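# Sort tangled wires into bins by colour

## Task

Separate the tangled wires so that each colour goes into its own bin and no wire stays hooked on or twisted around a wire of a different colour. Every wire has to lie on the floor of its bin; a short end or loop may poke over the rim, but it must not droop more than about a finger's width down the outside, nor reach into a bin that holds another colour. If any part of any wire hangs over the table edge the task fails, and tugging or squeezing two wires hard against each other may also fail it.

## Robot and tools

Robot: two arms, left_arm and right_arm, each with a two-finger gripper. Bases (scene frame): left_arm at (-0.015, +0.340, 0) m, quat_wxyz (+1.000, 0, 0, +0.017); right_arm at (-0.024, -0.237, 0) m, quat_wxyz (+1.000, 0, 0, -0.006). A two-camera stand is fixed to the floor behind the arms.

Scene frame: origin at table-top height, halfway between the nominal bases; +x points out over the table, +y toward left_arm, +z up. Arm names do not match left/right in images. Each gripper's fingers point along its own +z and close along its own y. end_effector_position is the point between the pads, roughly 1 cm behind the tips. Printed poses may be off by a few cm, more at long reach.

The 14-number row (used by execute_actions and move): each number in [-1, 1]; first left_arm's dx, dy, dz, rx, ry, rz, opening, then right_arm's seven in the same order. Both arms always appear. dx, dy, dz are an offset along scene axes, 1.0 = 0.6 m; rx, ry, rz form one rotation vector about scene axes, 1.0 = 180 degrees, turning about the Hand target's position. These are offsets from the arm's Hand target as it was when the action or move began, not from the previous row; repeating an offset moves further. A translation longer than 1.0 may be shortened. Opening is absolute: +1 fully open (0.094 m), -1 closed. All six pose numbers at 0 re-commands the current Hand target. To keep a gripper unchanged, resend its present opening; 0 means half open, not 'no change'.

execute_actions: actions is a list of actions; each action is a table of up to 15 rows, one per 1/30 s step, lasting 0.5 s; a shorter table repeats its last row. cameras: list of names, ["all"], or []; default is all images only when actions is empty. An empty actions list shows state and images.

move: target is one row or a list of up to 15 rows, every row offset from the same starting Hand targets; the grippers follow straight paths, ending together, at least 0.5 s, cut off at 10 s. speed: m/s, 0.002 to 2.9, default 0.25 (rotation up to twice that in rad/s), one value or one per target. blend: corner rounding in metres per target, 0 = stop at each. opening_speed: rate of the opening on the -1..+1 scale per second, at least 0.2; use it for slow, gentle closing. grip_force: newtons per pad, 10 to 50, one value or one per arm; it persists, full force by default, and lower values close slowly (about 8 s from open at 20). blocking=false returns after about 0.5 s while the move continues. Opening changes on later targets are applied on arrival, with a pause. The result adds a 'move:' line: done, off_target, moving, held or fault, plus limits such as paced (pose clipped) or held (steps withheld). Unnamed arms are done: resting within 10 mm and 2 degrees of target. Neither done nor off_target proves contact or its absence. Moves do not avoid obstacles or the other arm.

wait: seconds 0 to 10; arms hold their last command; a running move continues and may end the wait early. stop: brakes a running move (needs room when fast). zoom_image: camera (cam_head_left, cam_head_right, cam_high, cam_left_wrist, cam_right_wrist) and region [x0, y0, x1, y1] in pixels, at most 504 by 504, from that camera's latest image. finished_scene: scene = current scene number; irreversible, the goal must hold without the robot.

Cameras are 672x504 each. Results give each gripper's end_effector_position (m) and quat_wxyz in the scene frame, Hand target (last commanded pose after clipping; next offsets count from it), Tool commands, grip_measured (opening on the -1..+1 scale; reads up to ~2.5 mm wide when empty and somewhat narrower than a squeezed part), Joint positions (last number is opening in m), joint velocities ('within noise' when still), joint torques (include arm weight; noisy; first three wrap at ±28 N m), motor temperatures, and for action calls some per-step positions.

Control behaviour: orientation commands are clipped to 40 degrees from the measured one per step. Grippers can rest a few cm short of the command due to friction and weight; waiting does not help, send the remaining distance as an offset. An arm blocked by something keeps pushing; command it back past the gripper to release. Pressing harder or faster into contact hits harder. Avoid paths near an arm's own base (can flip the shoulder) and motions with the wrist near the waist axis. Gripper force jumps to the full limit once squeeze passes about 20 N; lower grip_force or close slowly on wires. Release by commanding an opening well above grip_measured.

Avoid: any contact between the two arms, grippers or wrist cameras (a gripper closing on the other's fingers counts); strain on camera cables; hitting the table or fixed things hard; dropping or flinging wires; releasing a wire that is still moving; letting a wire dangle off the table or be left off it; yanking two wires against each other. Motor heat builds when holding loads, reaching far or pushing against a blocked pose: MOTOR HOT at 75 °C, at 90 °C that arm folds and is idle for the scene, at 100 °C it goes limp. Any arm fault stop is costly.

Each tool is called after "Emit:" as name(argument=value, ...), one argument or row to a line, values as JSON.

## Session

Emit:
execute_actions(
  actions=[],
)

Emit:
zoom_image(
  camera="cam_head_right",
  region=[270, 280, 430, 400],
)

Scene clock: 0.00 s.
left_arm: end_effector_position=(+0.3868, +0.3519, +0.1109) grip_measured=+1.000 end_effector_quat_wxyz=(+0.599, -0.038, +0.799, +0.033) | right_arm: end_effector_position=(+0.3894, -0.2338, +0.1162) grip_measured=+1.000 end_effector_quat_wxyz=(+0.600, +0.022, +0.798, -0.062)
Joint positions: left_arm=[-0.064 1.534 0.37 0.879 -0.127 -0.03 0.094] | right_arm=[0.115 1.563 0.425 0.854 0.225 -0.009 0.094]
Joint velocities: within noise
Joint torques (N m): no reading
Motor temperatures (°C): left_arm=[33 34 40 32 31 33 34] | right_arm=[31 32 35 35 34 32 33]
Heat: left arm: 40 °C; right arm: 35 °C.
Hand target: left_arm +0.3868, +0.3524, +0.1108; +0.598, -0.039, +0.800, +0.034 | right_arm +0.3910, -0.2338, +0.1210; +0.604, +0.024, +0.794, -0.061
Tool commands: left_gripper/opening=+1.0 right_gripper/opening=+1.0

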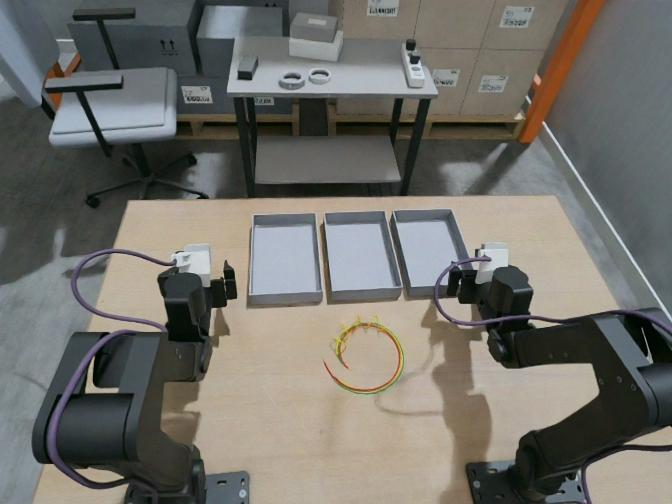

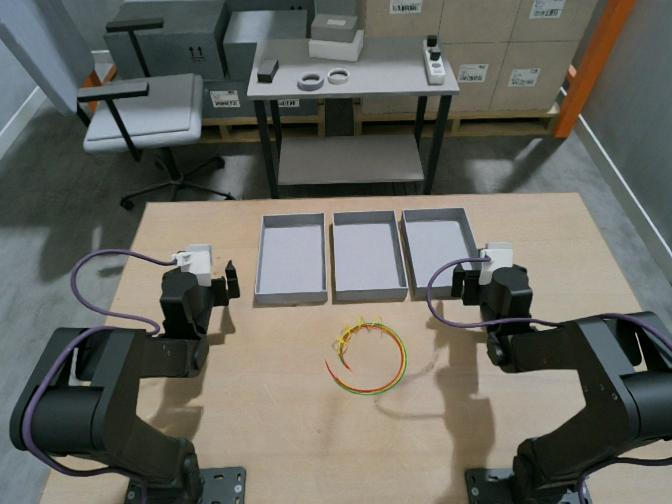

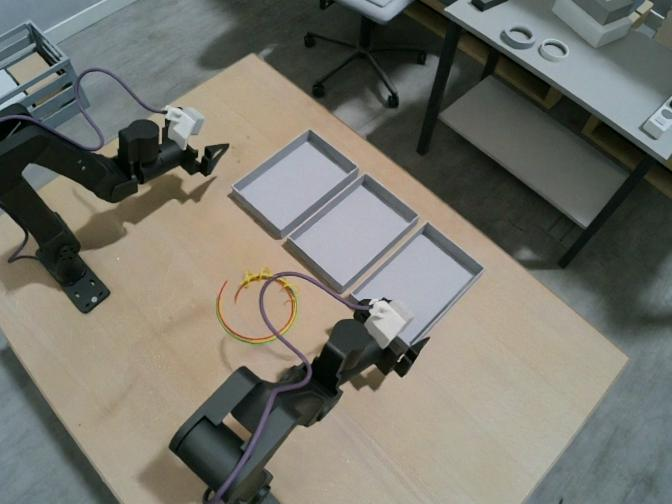

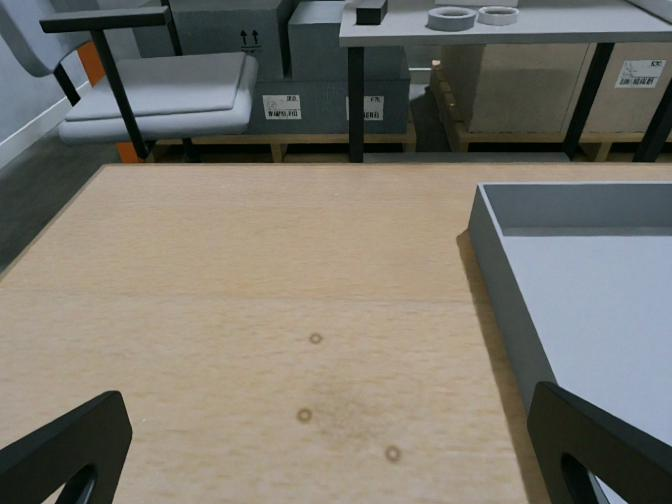

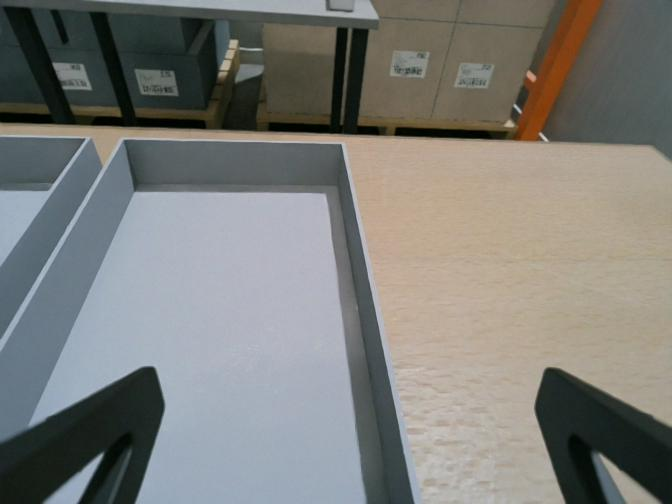

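Scaled by 3.150 from the camera's 672x504 image, which has a finer 960x720 frame.

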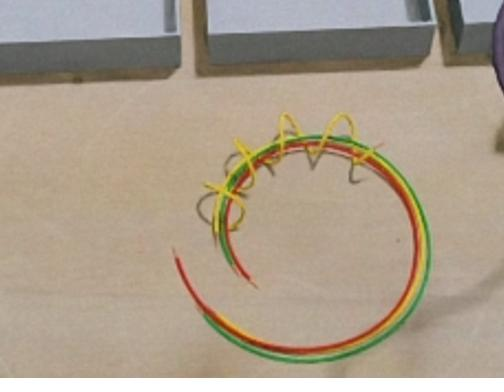

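Emit:
move(
  target=[
    [-0.1,-0.1,0.16,-0.009,0.152,-0.015,1,-0.1,-0.05,0.15,0,0.1,0,1],
    [-0.27,-0.57,0.18,-0.018,0.304,-0.029,1,-0.235,-0.16,0.15,0,0.25,0,1],
  ],
  blend=0.04,
  cameras=["all"],
)

Emit:
zoom_image(
  camera="cam_left_wrist",
  region=[180, 130, 480, 400],
)

Scene clock: 19.40 s.
left_arm: end_effector_position=(+0.2230, +0.0081, +0.2201) grip_measured=+1.000 end_effector_quat_wxyz=(+0.167, +0.006, +0.986, -0.014) | right_arm: end_effector_position=(+0.2462, -0.3293, +0.2013) grip_measured=+1.000 end_effector_quat_wxyz=(+0.245, +0.000, +0.967, -0.068)
Joint positions: left_arm=[-1.107 1.988 2.152 -1.542 -0.279 -1.033 0.094] | right_arm=[-0.347 1.17 1.161 -1.05 -0.043 -0.346 0.094]
Joint torques (N m): left_arm=[0.29 -8.73 6.74 0.33 -0.18 -0.1] | right_arm=[-0.46 -1.83 9.33 1.14 -0.23 -0.06]
Heat: left arm: 42 °C; right arm: 37 °C.
Hand target: left_arm +0.2248, +0.0104, +0.2187; +0.163, +0.000, +0.987, +0.000 | right_arm +0.2501, -0.3299, +0.2110; +0.254, -0.001, +0.965, -0.066
Off the commanded pose: left_arm 0.003 m, 2 deg | right_arm 0.010 m, 1 deg.
joint sent to its limit (left arm) — joint 4 (wrist pitch), lower limit. The joint targets still meet the commanded pose.
move: done

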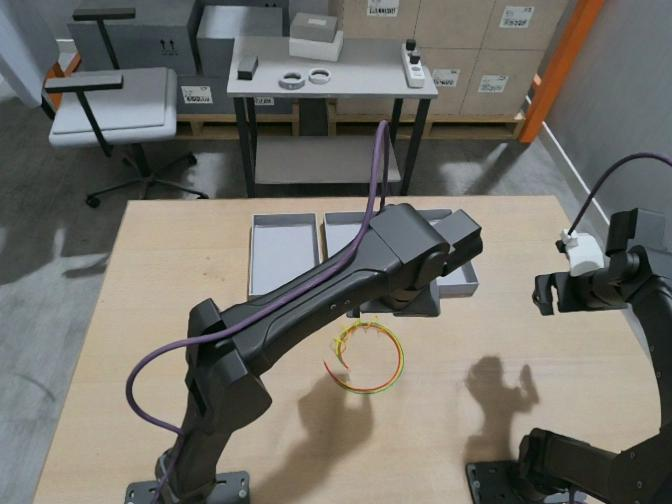

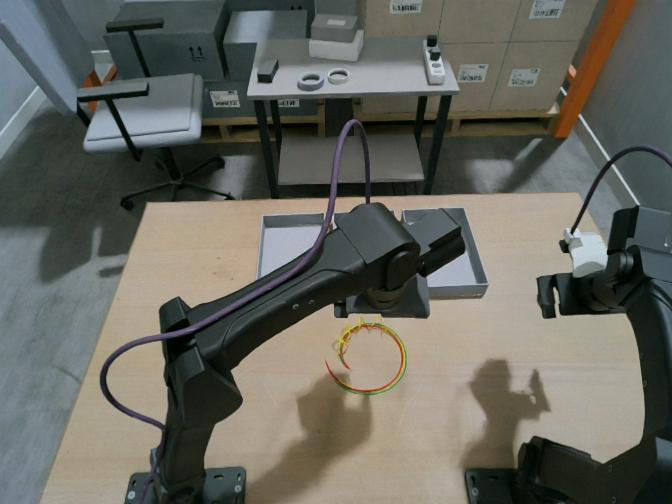

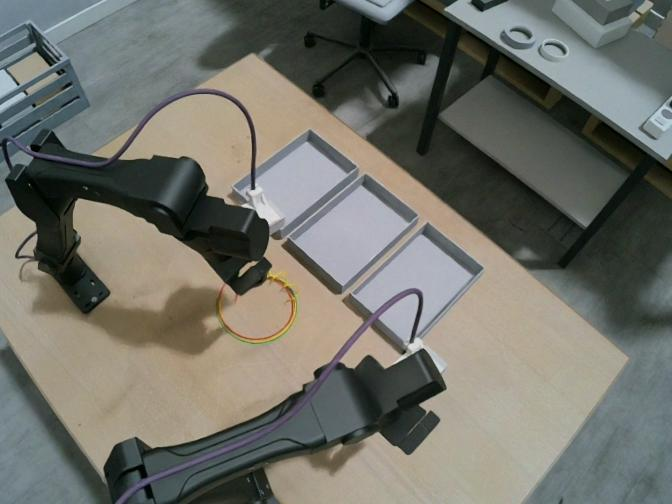

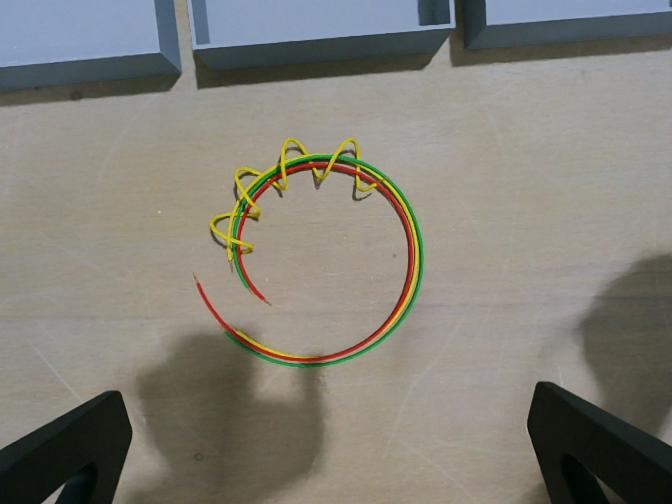

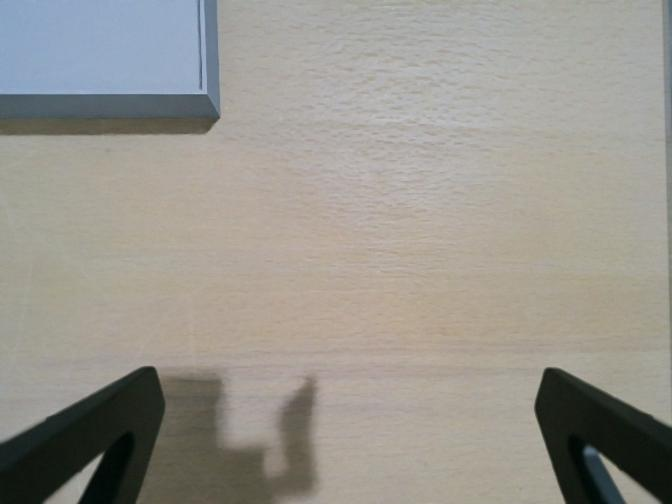

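Scaled by 1.680 from the camera's 672x504 image, which has a finer 960x720 frame.

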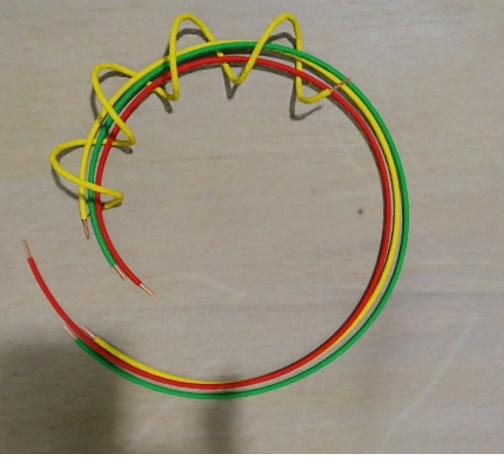

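Emit:
move(
  target=[
    [0.155,0.016,-0.1,0,0,0,-0.3,0,0,0,0,0,0,1],
    [0.155,0.016,-0.24,0,0,0,-0.3,0,0,0,0,0,0,1],
  ],
  blend=0.03,
  speed=0.15,
  cameras=["cam_left_wrist"],
)

Emit:
zoom_image(
  camera="cam_left_wrist",
  region=[150, 200, 500, 504],
)

Scene clock: 67.97 s.
left_arm: end_effector_position=(+0.3151, +0.0181, +0.0835) grip_measured=-0.297 end_effector_quat_wxyz=(+0.163, -0.001, +0.987, -0.007) | right_arm: end_effector_position=(+0.2461, -0.3293, +0.2012) grip_measured=+1.000 end_effector_quat_wxyz=(+0.245, +0.000, +0.967, -0.068)
Joint positions: left_arm=[-0.902 2.098 1.763 -1.008 -0.239 -0.843 0.033] | right_arm=[-0.347 1.17 1.161 -1.05 -0.043 -0.347 0.094]
Joint torques (N m): left_arm=[0.35 -9.99 5.33 0.8 -0.17 0] | right_arm=[-0.47 -1.83 9.33 1.12 -0.23 -0.06]
Motor temperatures (°C): left_arm=[33 42 46 33 32 33 34] | right_arm=[31 32 41 37 34 32 33]
Heat: left arm: 46 °C; right arm: 41 °C.
Hand target: left_arm +0.3178, +0.0200, +0.0747; +0.163, +0.000, +0.987, +0.000 | right_arm +0.2501, -0.3299, +0.2109; +0.254, -0.002, +0.965, -0.066
Off the commanded pose: left_arm 0.009 m, 1 deg | right_arm 0.011 m, 1 deg.
move: off_target (right_arm)
Images, in order (width x height): cam_left_wrist 672x504.

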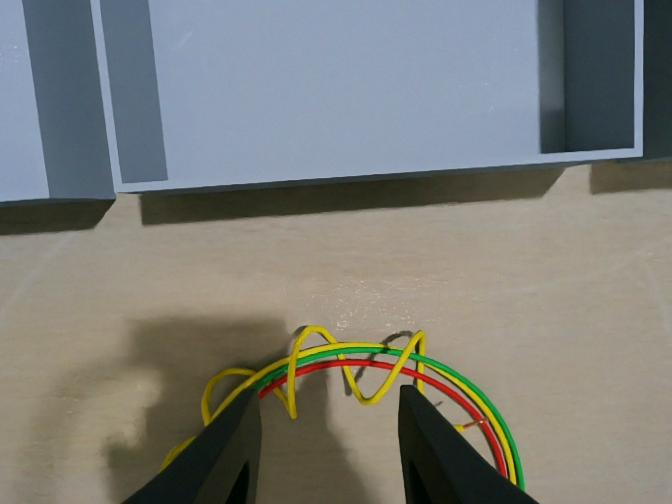

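Scaled by 1.440 from the camera's 672x504 image, which has a finer 960x720 frame.

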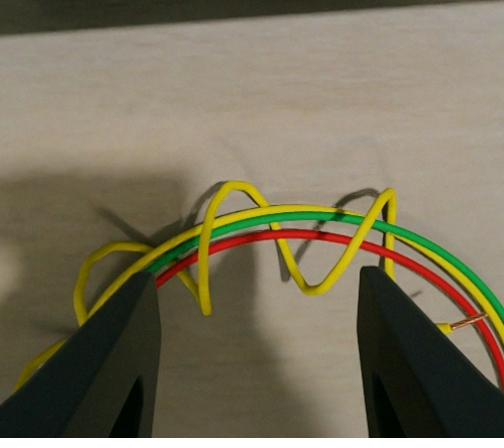

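Emit:
move(
  target=[
    [0.007,0.004,-0.07,0,0,0,-0.4,0,0,0,0,0,0,1],
  ],
  speed=0.1,
  cameras=["cam_left_wrist"],
)

Emit:
zoom_image(
  camera="cam_left_wrist",
  region=[150, 200, 500, 504],
)

Scene clock: 92.47 s.
left_arm: end_effector_position=(+0.3193, +0.0191, +0.0424) grip_measured=-0.397 end_effector_quat_wxyz=(+0.164, +0.000, +0.986, -0.008) | right_arm: end_effector_position=(+0.2461, -0.3293, +0.2012) grip_measured=+1.000 end_effector_quat_wxyz=(+0.245, +0.000, +0.967, -0.068)
Joint positions: left_arm=[-0.893 2.132 1.649 -0.857 -0.237 -0.832 0.028] | right_arm=[-0.347 1.17 1.161 -1.05 -0.043 -0.347 0.094]
Joint torques (N m): left_arm=[0.25 -10.11 4.93 0.79 -0.16 0.04] | right_arm=[-0.46 -1.83 9.33 1.12 -0.23 -0.07]
Heat: left arm: 43 °C; right arm: 42 °C.
Hand target: left_arm +0.3221, +0.0225, +0.0328; +0.163, +0.000, +0.987, +0.000 | right_arm +0.2501, -0.3299, +0.2109; +0.254, -0.002, +0.965, -0.066
Off the commanded pose: left_arm 0.011 m, 1 deg | right_arm 0.011 m, 1 deg.
move: off_target (left_arm, right_arm)
Images, in order (width x height): cam_left_wrist 672x504.

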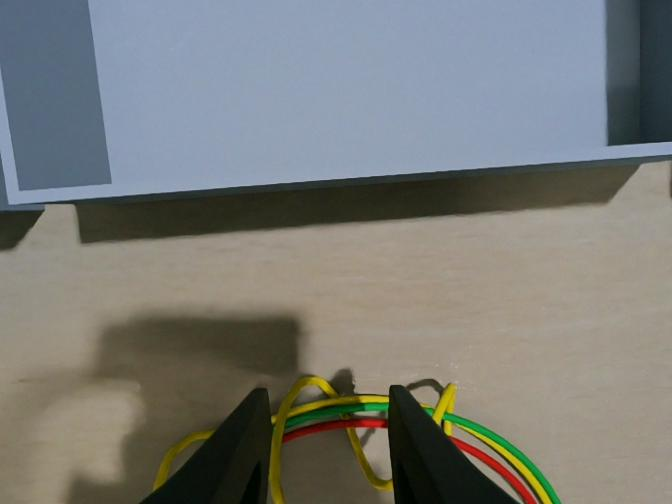

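Scaled by 1.440 from the camera's 672x504 image, which has a finer 960x720 frame.

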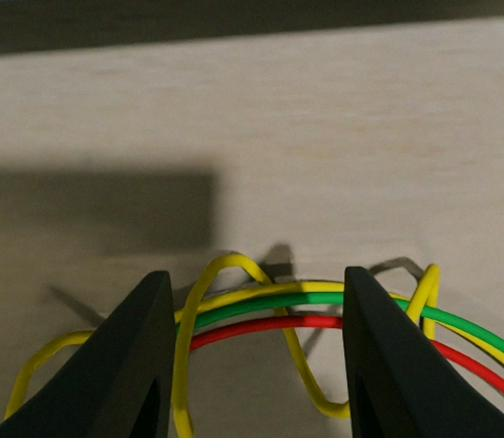

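Emit:
move(
  target=[
    [-0.004,0.007,0,0,0,0,-0.4,0,0,0,0,0,0,1],
    [-0.004,0.007,-0.045,0,0,0,-0.4,0,0,0,0,0,0,1],
  ],
  speed=0.06,
  cameras=["cam_left_wrist"],
)

Emit:
zoom_image(
  camera="cam_left_wrist",
  region=[150, 254, 500, 504],
)

Scene clock: 108.53 s.
left_arm: end_effector_position=(+0.3171, +0.0214, +0.0175) grip_measured=-0.397 end_effector_quat_wxyz=(+0.165, +0.000, +0.986, -0.010) | right_arm: end_effector_position=(+0.2461, -0.3293, +0.2012) grip_measured=+1.000 end_effector_quat_wxyz=(+0.245, +0.000, +0.967, -0.068)
Joint positions: left_arm=[-0.893 2.144 1.563 -0.754 -0.236 -0.829 0.028] | right_arm=[-0.347 1.17 1.161 -1.05 -0.043 -0.347 0.094]
Joint torques (N m): left_arm=[0.84 -9.59 4.79 0.81 -0.16 0.04] | right_arm=[-0.47 -1.83 9.33 1.12 -0.24 -0.06]
Heat: left arm: 43 °C; right arm: 42 °C.
Hand target: left_arm +0.3197, +0.0266, +0.0058; +0.163, +0.000, +0.987, +0.000 | right_arm +0.2501, -0.3299, +0.2109; +0.254, -0.002, +0.965, -0.066
Off the commanded pose: left_arm 0.013 m, 1 deg | right_arm 0.011 m, 1 deg.
move: off_target (left_arm, right_arm)
Images, in order (width x height): cam_left_wrist 672x504.

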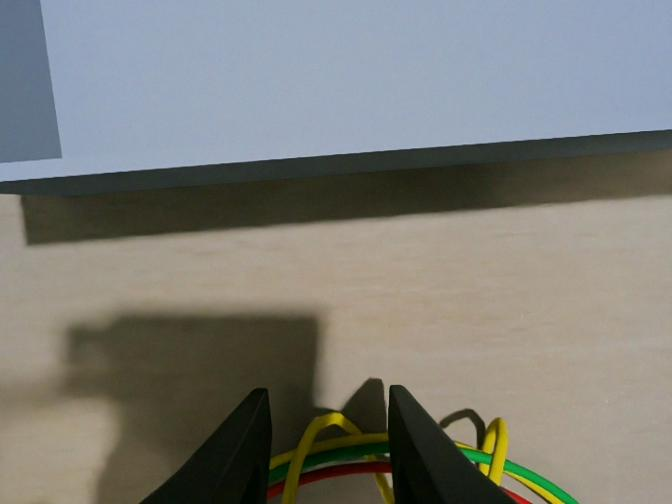

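Scaled by 1.440 from the camera's 672x504 image, which has a finer 960x720 frame.

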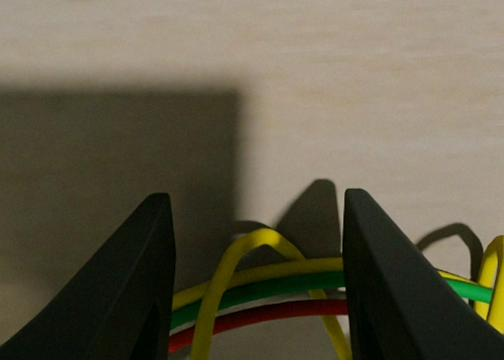

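Emit:
move(
  target=[
    [0.003,0,0.004,0,0,0,-0.4,0,0,0,0,0,0,1],
    [0.003,0,0.004,0,0,0,-1,0,0,0,0,0,0,1],
  ],
  speed=0.05,
  opening_speed=0.3,
  grip_force=[20,30],
  cameras=["cam_left_wrist","cam_high"],
)

Emit:
zoom_image(
  camera="cam_left_wrist",
  region=[150, 254, 500, 504],
)

Emit:
zoom_image(
  camera="cam_high",
  region=[200, 240, 320, 360],
)

Scene clock: 126.57 s.
left_arm: end_effector_position=(+0.3185, +0.0228, +0.0174) grip_measured=-0.938 end_effector_quat_wxyz=(+0.165, +0.000, +0.986, -0.010) | right_arm: end_effector_position=(+0.2461, -0.3293, +0.2012) grip_measured=+1.000 end_effector_quat_wxyz=(+0.245, +0.000, +0.967, -0.068)
Joint positions: left_arm=[-0.888 2.144 1.563 -0.753 -0.234 -0.826 0.003] | right_arm=[-0.347 1.17 1.161 -1.05 -0.043 -0.347 0.094]
Joint torques (N m): left_arm=[0.59 -9.66 5.72 0.68 -0.19 0.04] | right_arm=[-0.46 -1.81 9.33 1.12 -0.24 -0.06]
Heat: left arm: 46 °C; right arm: 43 °C.
Hand target: left_arm +0.3215, +0.0266, +0.0082; +0.163, +0.000, +0.987, +0.000 | right_arm +0.2501, -0.3299, +0.2109; +0.254, -0.002, +0.965, -0.066
Off the commanded pose: left_arm 0.010 m, 1 deg | right_arm 0.011 m, 1 deg.
grip_force (N): 20, 30
move: off_target (right_arm)
Images, in order (width x height): cam_high 672x504, cam_left_wrist 672x504.

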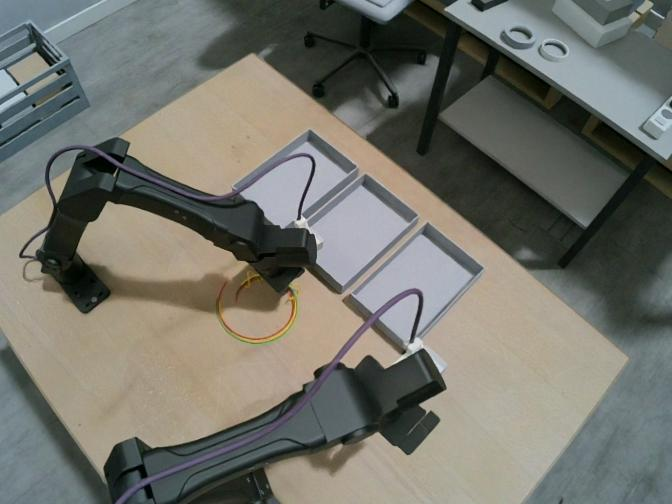

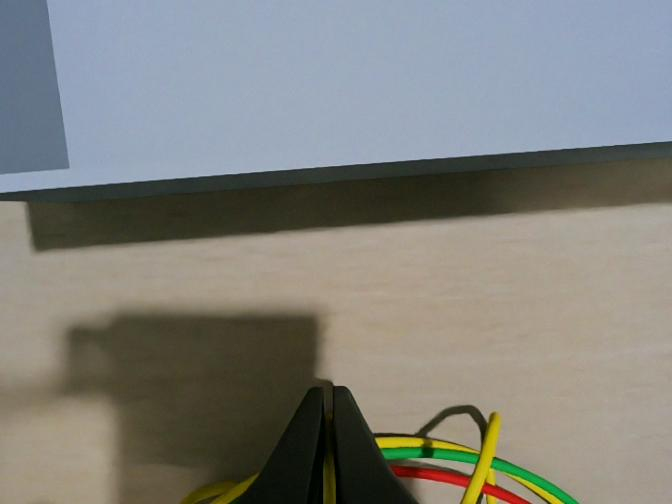

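Scaled by 1.440 from the camera's 672x504 image, which has a finer 960x720 frame.

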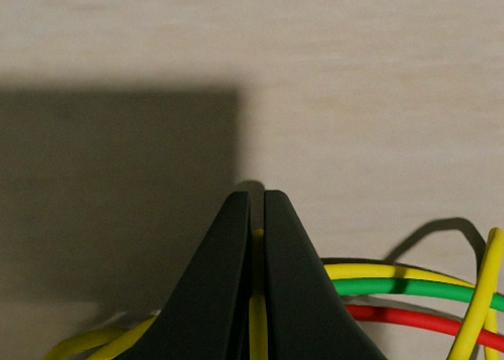

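Scaled by 4.200 from the camera's 672x504 image, which has a finer 960x720 frame.

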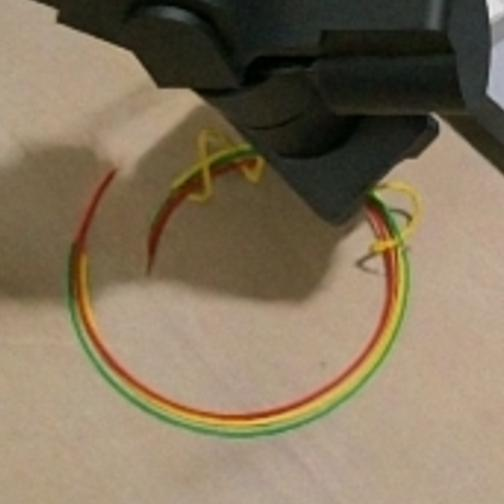

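Emit:
move(
  target=[0,0,0,0,0,0,-1,-0.133,0.40,-0.1,0.142,0.04,-0.2235,0],
  speed=0.2,
  cameras=["cam_right_wrist","cam_high"],
)

Emit:
zoom_image(
  camera="cam_right_wrist",
  region=[170, 100, 572, 502],
)

Scene clock: 148.77 s.
left_arm: end_effector_position=(+0.3185, +0.0228, +0.0174) grip_measured=-0.938 end_effector_quat_wxyz=(+0.165, +0.000, +0.986, -0.010) | right_arm: end_effector_position=(+0.1678, -0.0893, +0.1515) grip_measured=+0.002 end_effector_quat_wxyz=(+0.142, +0.378, +0.912, +0.067)
Joint positions: left_arm=[-0.888 2.144 1.563 -0.753 -0.234 -0.826 0.003] | right_arm=[0.826 1.229 1.084 -1.194 0.217 1.575 0.047]
Joint torques (N m): left_arm=[0.73 -9.78 5.82 0.69 -0.23 0.03] | right_arm=[0.55 -1.99 6.12 0.76 0.32 0.04]
Motor temperatures (°C): left_arm=[33 47 44 34 32 33 35] | right_arm=[31 32 43 37 34 32 33]
Heat: left arm: 47 °C; right arm: 43 °C.
Hand target: left_arm +0.3215, +0.0266, +0.0082; +0.163, +0.000, +0.987, +0.000 | right_arm +0.1703, -0.0899, +0.1510; +0.151, +0.378, +0.911, +0.063
Off the commanded pose: left_arm 0.010 m, 1 deg | right_arm 0.003 m, 1 deg.
grip_force (N): 20, 30
move: done
Images, in order (width x height): cam_high 672x504, cam_right_wrist 672x504.

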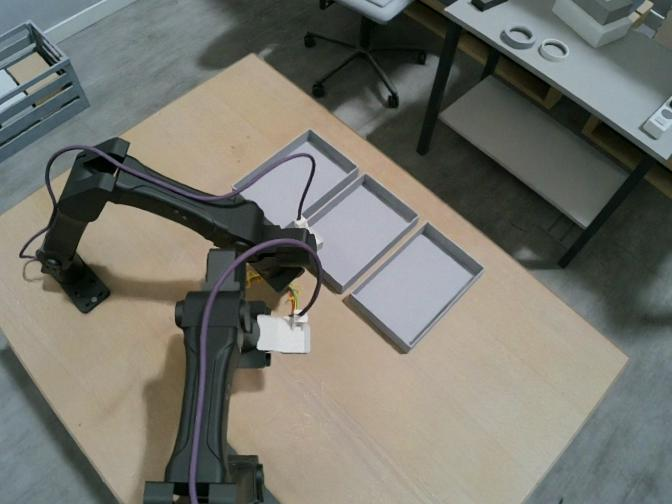

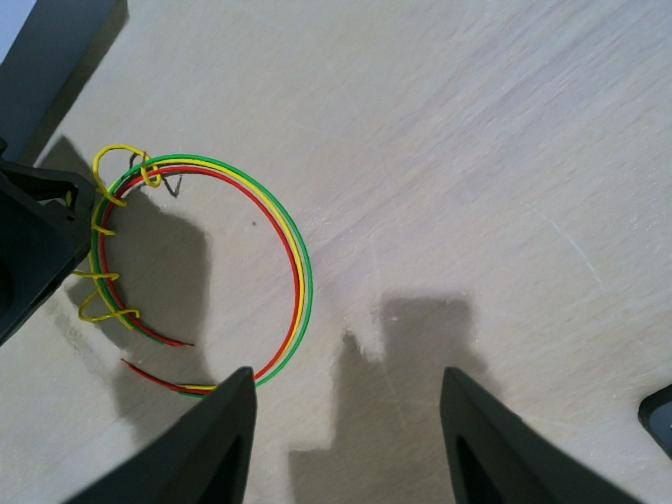

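Scaled by 1.254 from the camera's 672x504 image, which has a finer 960x720 frame.

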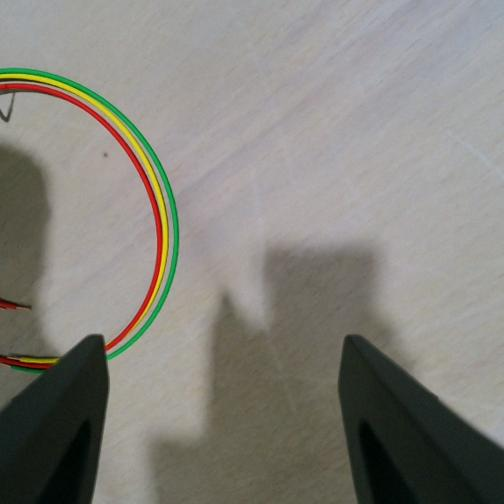

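Emit:
move(
  target=[
    [0,0,0,0,0,0,-1,0.057,0.067,0,0,0,0,-0.15],
    [0,0,0,0,0,0,-1,0.057,0.067,-0.15,0,0,0,-0.15],
  ],
  speed=0.1,
  cameras=["cam_right_wrist"],
)

Scene clock: 161.13 s.
left_arm: end_effector_position=(+0.3185, +0.0228, +0.0174) grip_measured=-0.938 end_effector_quat_wxyz=(+0.165, +0.000, +0.986, -0.010) | right_arm: end_effector_position=(+0.1862, -0.0672, +0.1425) grip_measured=-0.148 end_effector_quat_wxyz=(+0.136, +0.377, +0.915, +0.052)
Joint positions: left_arm=[-0.888 2.144 1.563 -0.753 -0.234 -0.826 0.003] | right_arm=[0.833 1.371 1.157 -1.161 0.217 1.582 0.04]
Joint torques (N m): left_arm=[0.81 -9.8 5.6 0.69 -0.17 0.05] | right_arm=[-0.01 -4.27 5.83 0.54 0.1 0]
Heat: left arm: 47 °C; right arm: 43 °C.
Hand target: left_arm +0.3215, +0.0266, +0.0082; +0.163, +0.000, +0.987, +0.000 | right_arm +0.1844, -0.0695, +0.1426; +0.135, +0.377, +0.915, +0.049 (not the last commanded pose)
Off the commanded pose: left_arm 0.010 m, 1 deg | right_arm 0.085 m, 2 deg.
grip_force (N): 20, 30
move: held (right_arm; a check stopped the path); path passed 0 of 2 targets; limits=held
pose unreachable (right arm): on one or more control steps of this call, first in action 0 (counted from 0), this arm could not follow its commanded pose, so it was not sent that pose on those steps. It may still have moved: this result reports where it is.
cause: moving toward the commanded pose would bring a part of the arm too close to another arm (this arm's wrist (the part past joint 4) and the left arm's forearm (the part past joint 3), 25 mm apart when this arm was first held).
Images, in order (width x height): cam_right_wrist 672x504.

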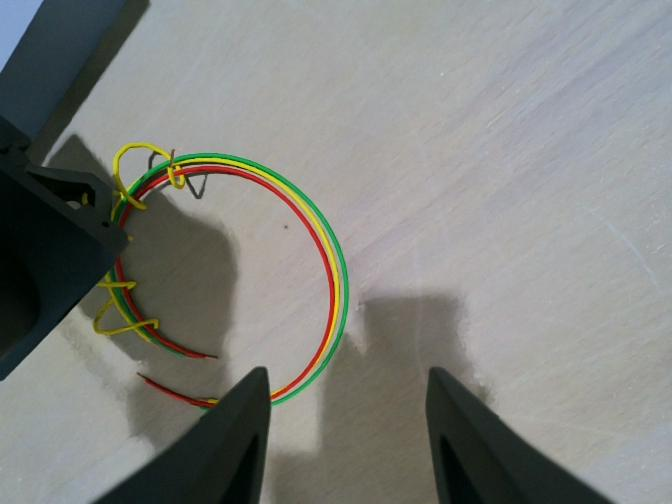

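Emit:
move(
  target=[
    [0,0,0,0,0,0,-1,0.07,0.0,-0.05,-0.053,0,0.158,-0.15],
    [0,0,0,0,0,0,-1,0.07,0.018,-0.15,-0.053,0,0.158,-0.15],
  ],
  speed=0.1,
  cameras=["cam_right_wrist"],
)

Scene clock: 179.83 s.
left_arm: end_effector_position=(+0.3185, +0.0228, +0.0174) grip_measured=-0.938 end_effector_quat_wxyz=(+0.165, +0.000, +0.986, -0.010) | right_arm: end_effector_position=(+0.1972, -0.0679, +0.1386) grip_measured=-0.148 end_effector_quat_wxyz=(+0.143, +0.304, +0.941, +0.041)
Joint positions: left_arm=[-0.888 2.144 1.563 -0.753 -0.234 -0.826 0.003] | right_arm=[0.802 1.393 1.157 -1.129 0.217 1.392 0.04]
Joint torques (N m): left_arm=[0.66 -9.51 5.63 0.66 -0.16 0.04] | right_arm=[0.05 -4.14 6.05 0.67 0.09 0.01]
Heat: left arm: 48 °C; right arm: 42 °C.
Hand target: left_arm +0.3215, +0.0266, +0.0082; +0.163, +0.000, +0.987, +0.000 | right_arm +0.1971, -0.0680, +0.1386; +0.143, +0.304, +0.941, +0.041 (not the last commanded pose)
Off the commanded pose: left_arm 0.010 m, 1 deg | right_arm 0.091 m, 21 deg.
grip_force (N): 20, 30
move: held (right_arm; a check stopped the path); path passed 0 of 2 targets; limits=held
pose unreachable (right arm): on one or more control steps of this call, first in action 0 (counted from 0), this arm could not follow its commanded pose, so it was not sent that pose on those steps. It may still have moved: this result reports where it is.
cause: moving toward the commanded pose would bring a part of the arm too close to another arm (this arm's wrist (the part past joint 4) and the left arm's wrist (the part past joint 4), 29 mm apart when this arm was first held).
Images, in order (width x height): cam_right_wrist 672x504.

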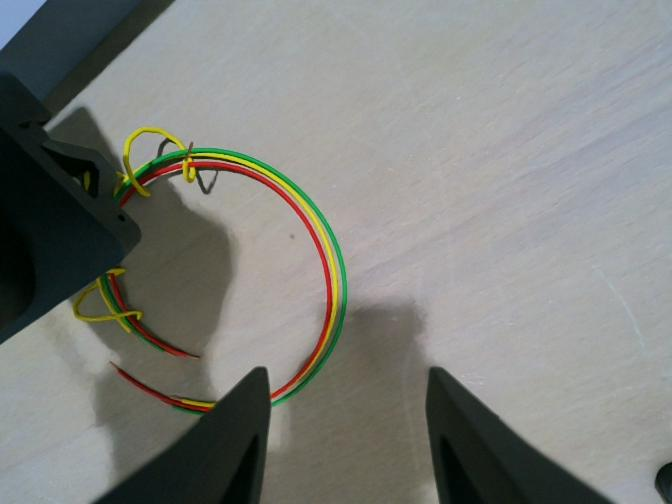

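Emit:
move(
  target=[
    [0,0,0,0,0,0,-1,-0.02,-0.2,0.12,0.03,-0.15,0.14,0],
  ],
  speed=0.2,
)

Emit:
move(
  target=[
    [0,0,0.08,0,0,0,-1,0,0,0,0.07,-0.333,0.312,0.5],
    [-0.035,0.15,0.3,0,-0.15,0,-1,0,0,0,0.07,-0.333,0.312,0.5],
    [-0.035,0.235,0.46,0,-0.36,0,-1,0,0,0,0.07,-0.333,0.312,0.5],
  ],
  speed=0.08,
  blend=0.03,
  cameras=["all"],
)

Scene clock: 207.20 s.
left_arm: end_effector_position=(+0.3185, +0.0228, +0.0174) grip_measured=-0.938 end_effector_quat_wxyz=(+0.165, +0.000, +0.986, -0.010) | right_arm: end_effector_position=(+0.1873, -0.1891, +0.2166) grip_measured=-0.002 end_effector_quat_wxyz=(+0.342, +0.083, +0.918, +0.181)
Joint positions: left_arm=[-0.888 2.144 1.563 -0.753 -0.234 -0.826 0.003] | right_arm=[-0.015 0.691 0.892 -1.023 -0.297 0.272 0.047]
Joint torques (N m): left_arm=[0.75 -9.59 5.83 0.74 -0.14 0.02] | right_arm=[-0.51 1.95 5.49 1.47 -0.32 -0.11]
Heat: left arm: 48 °C; right arm: 42 °C.
Hand target: left_arm +0.3215, +0.0266, +0.0082; +0.163, +0.000, +0.987, +0.000 | right_arm +0.1851, -0.1881, +0.2106; +0.330, +0.082, +0.922, +0.184
Off the commanded pose: left_arm 0.010 m, 1 deg | right_arm 0.007 m, 1 deg.
grip_force (N): 20, 30
move: done

Scene clock: 217.73 s.
left_arm: end_effector_position=(+0.3143, +0.0431, +0.0748) grip_measured=-0.938 end_effector_quat_wxyz=(+0.194, +0.000, +0.981, +0.002) | right_arm: end_effector_position=(+0.1824, -0.1842, +0.2023) grip_measured=+0.498 end_effector_quat_wxyz=(+0.571, -0.345, +0.686, +0.291)
Joint positions: left_arm=[-0.888 2.002 1.567 -0.875 -0.293 -0.816 0.003] | right_arm=[-0.722 1.209 0.69 -1.551 -1.366 -2.073 0.07]
Joint torques (N m): left_arm=[-0.12 -12.63 4.86 0.83 -0.32 0.03] | right_arm=[0.5 -0.77 7.36 -0.57 -0.74 -0.1]
Heat: left arm: 51 °C; right arm: 42 °C.
Hand target: left_arm +0.3170, +0.0451, +0.0828; +0.210, +0.000, +0.978, +0.000 (not the last commanded pose) | right_arm +0.1858, -0.1871, +0.2103; +0.585, -0.362, +0.656, +0.311 (not the last commanded pose)
Off the commanded pose: left_arm 0.244 m, 61 deg | right_arm 0.010 m, 23 deg.
joint sent to its limit (right arm) — joint 4 (wrist pitch), lower limit; joint 6 (wrist roll), lower limit.
grip_force (N): 20, 30
move: off_target (left_arm, right_arm; path cut at 10 s); path passed 1 of 3 targets; blend cut to 0 m at target 1

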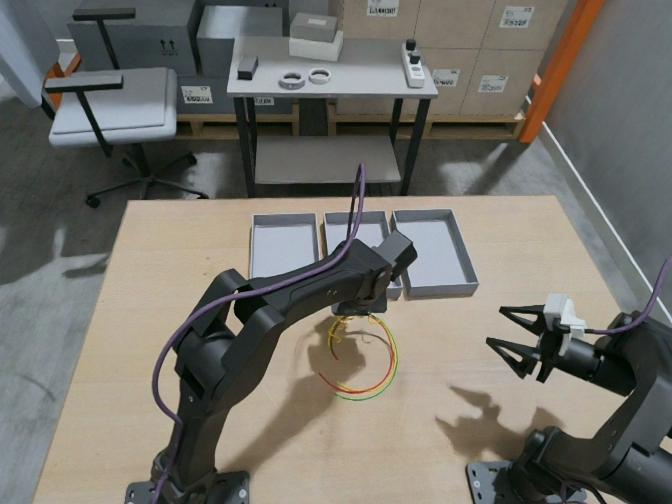

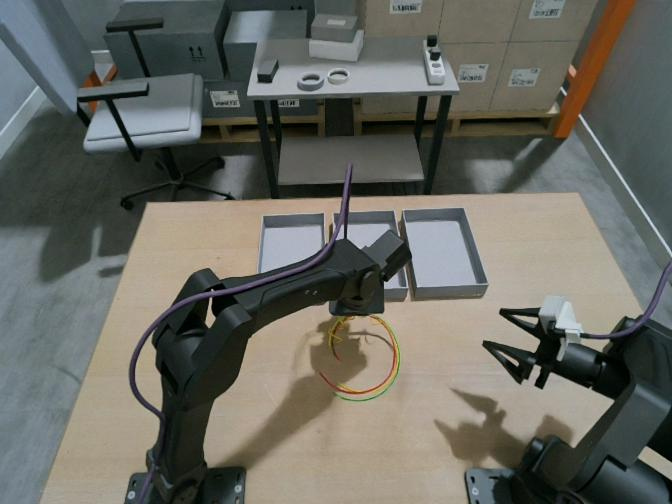

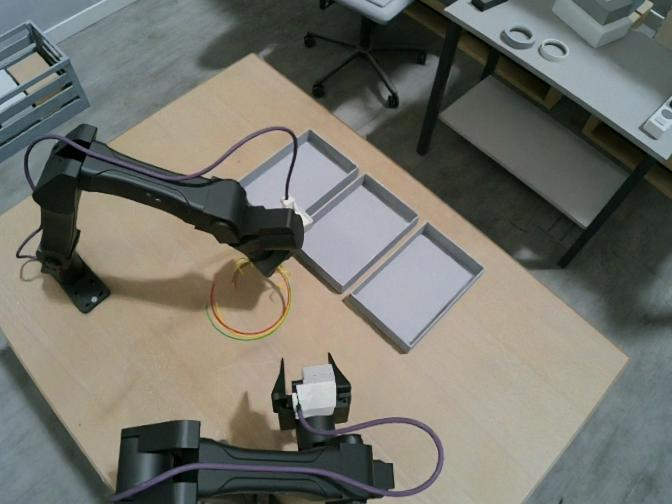

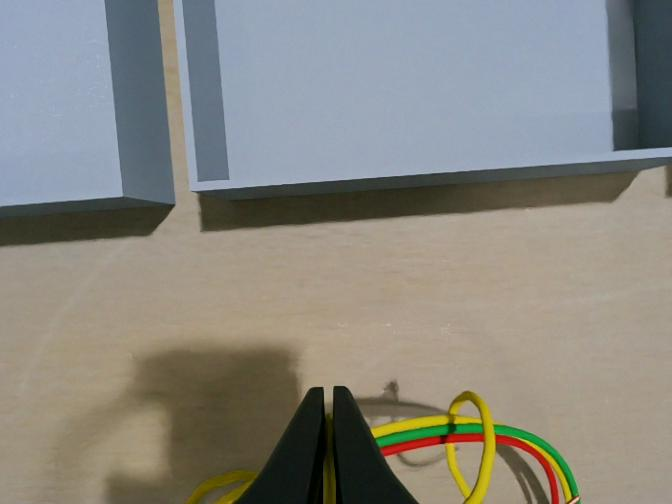

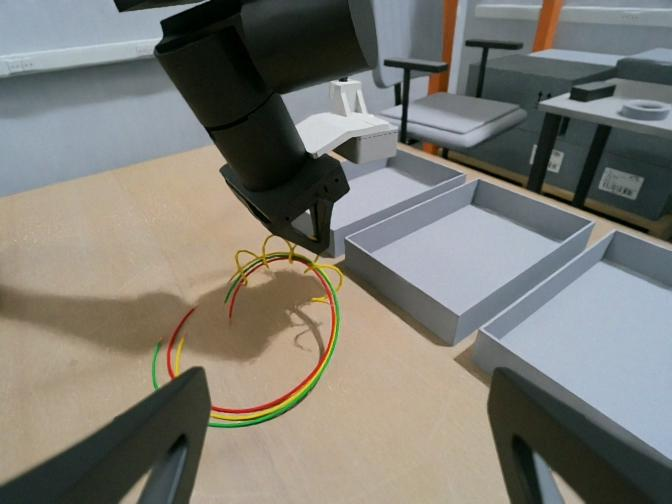

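Emit:
move(
  target=[
    [-0.035,0.1,0.2,0,-0.15,0,-1,0,0,0,0,0,0,0.5],
    [-0.035,0.19,0.33,0,-0.33,0,-1,0,0,0,0,0,0,0.5],
  ],
  speed=0.08,
  blend=0.03,
  cameras=["all"],
)

Emit:
zoom_image(
  camera="cam_right_wrist",
  region=[100, 50, 500, 450],
)

Scene clock: 233.37 s.
left_arm: end_effector_position=(+0.2962, +0.1519, +0.2778) grip_measured=-0.938 end_effector_quat_wxyz=(+0.661, +0.014, +0.750, +0.000) | right_arm: end_effector_position=(+0.1824, -0.1842, +0.2023) grip_measured=+0.498 end_effector_quat_wxyz=(+0.571, -0.345, +0.686, +0.291)
Joint positions: left_arm=[-0.987 1.141 0.729 0.201 -0.924 -0.151 0.003] | right_arm=[-0.722 1.209 0.69 -1.551 -1.366 -2.073 0.07]
Joint torques (N m): left_arm=[0.53 -4.78 5.46 1.79 -0.19 -0.09] | right_arm=[0.51 -0.76 7.34 -0.58 -0.74 -0.09]
Heat: left arm: 48 °C; right arm: 42 °C.
Hand target: left_arm +0.2960, +0.1591, +0.2809; +0.667, +0.000, +0.745, +0.000 | right_arm +0.1858, -0.1871, +0.2103; +0.585, -0.362, +0.656, +0.311
Off the commanded pose: left_arm 0.008 m, 2 deg | right_arm 0.009 m, 5 deg.
joint sent to its limit (right arm) — joint 4 (wrist pitch), lower limit; joint 6 (wrist roll), lower limit. The joint targets are off in orientation, not in position.
grip_force (N): 20, 30
move: off_target (right_arm)

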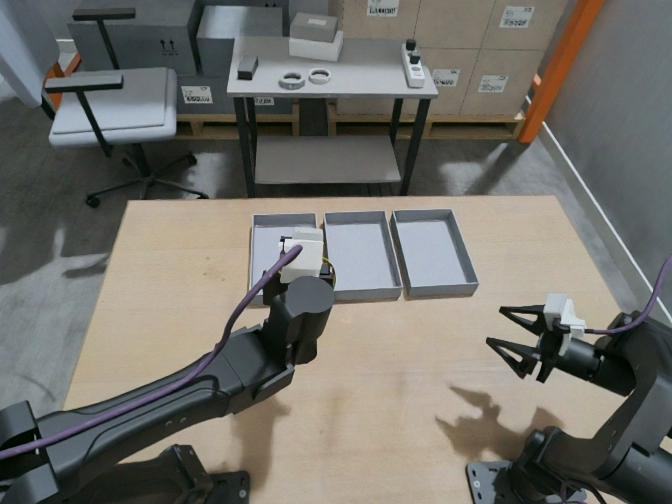

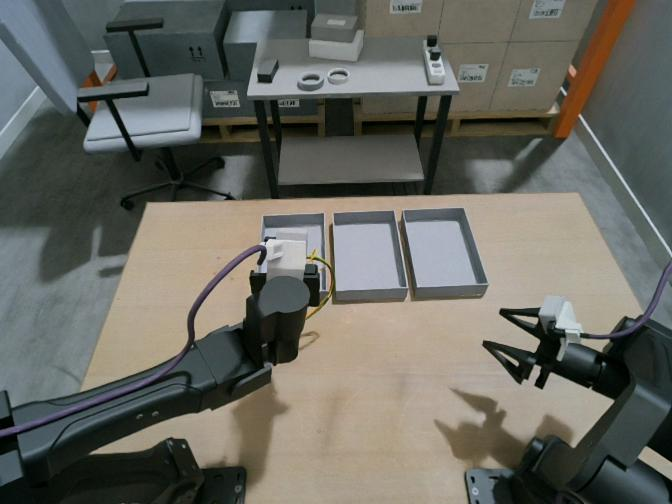

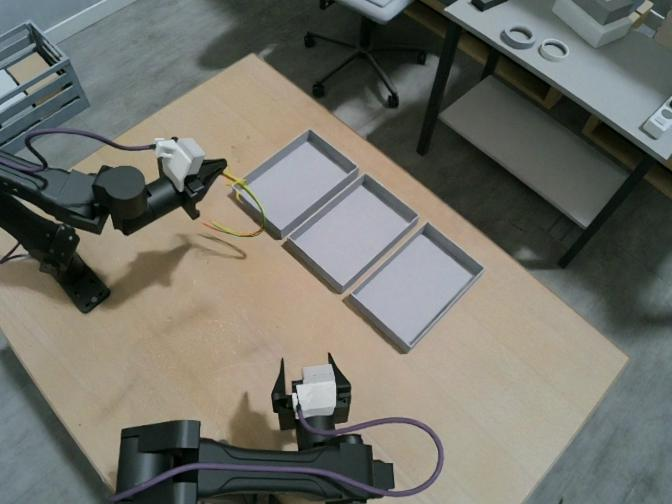

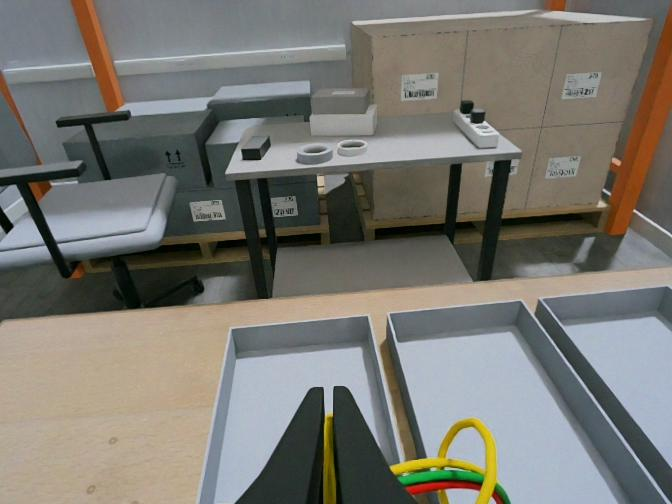

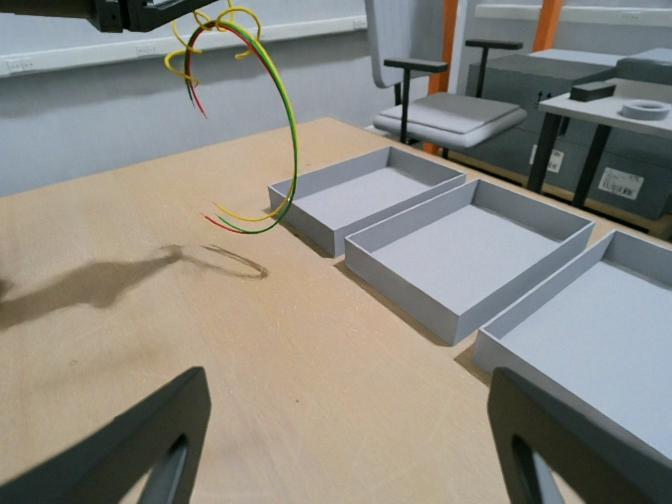

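Scaled by 1.260 from the camera's 672x504 image, which has a finer 960x720 frame.

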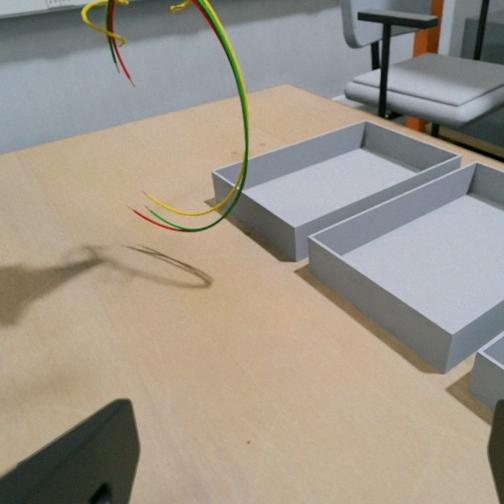

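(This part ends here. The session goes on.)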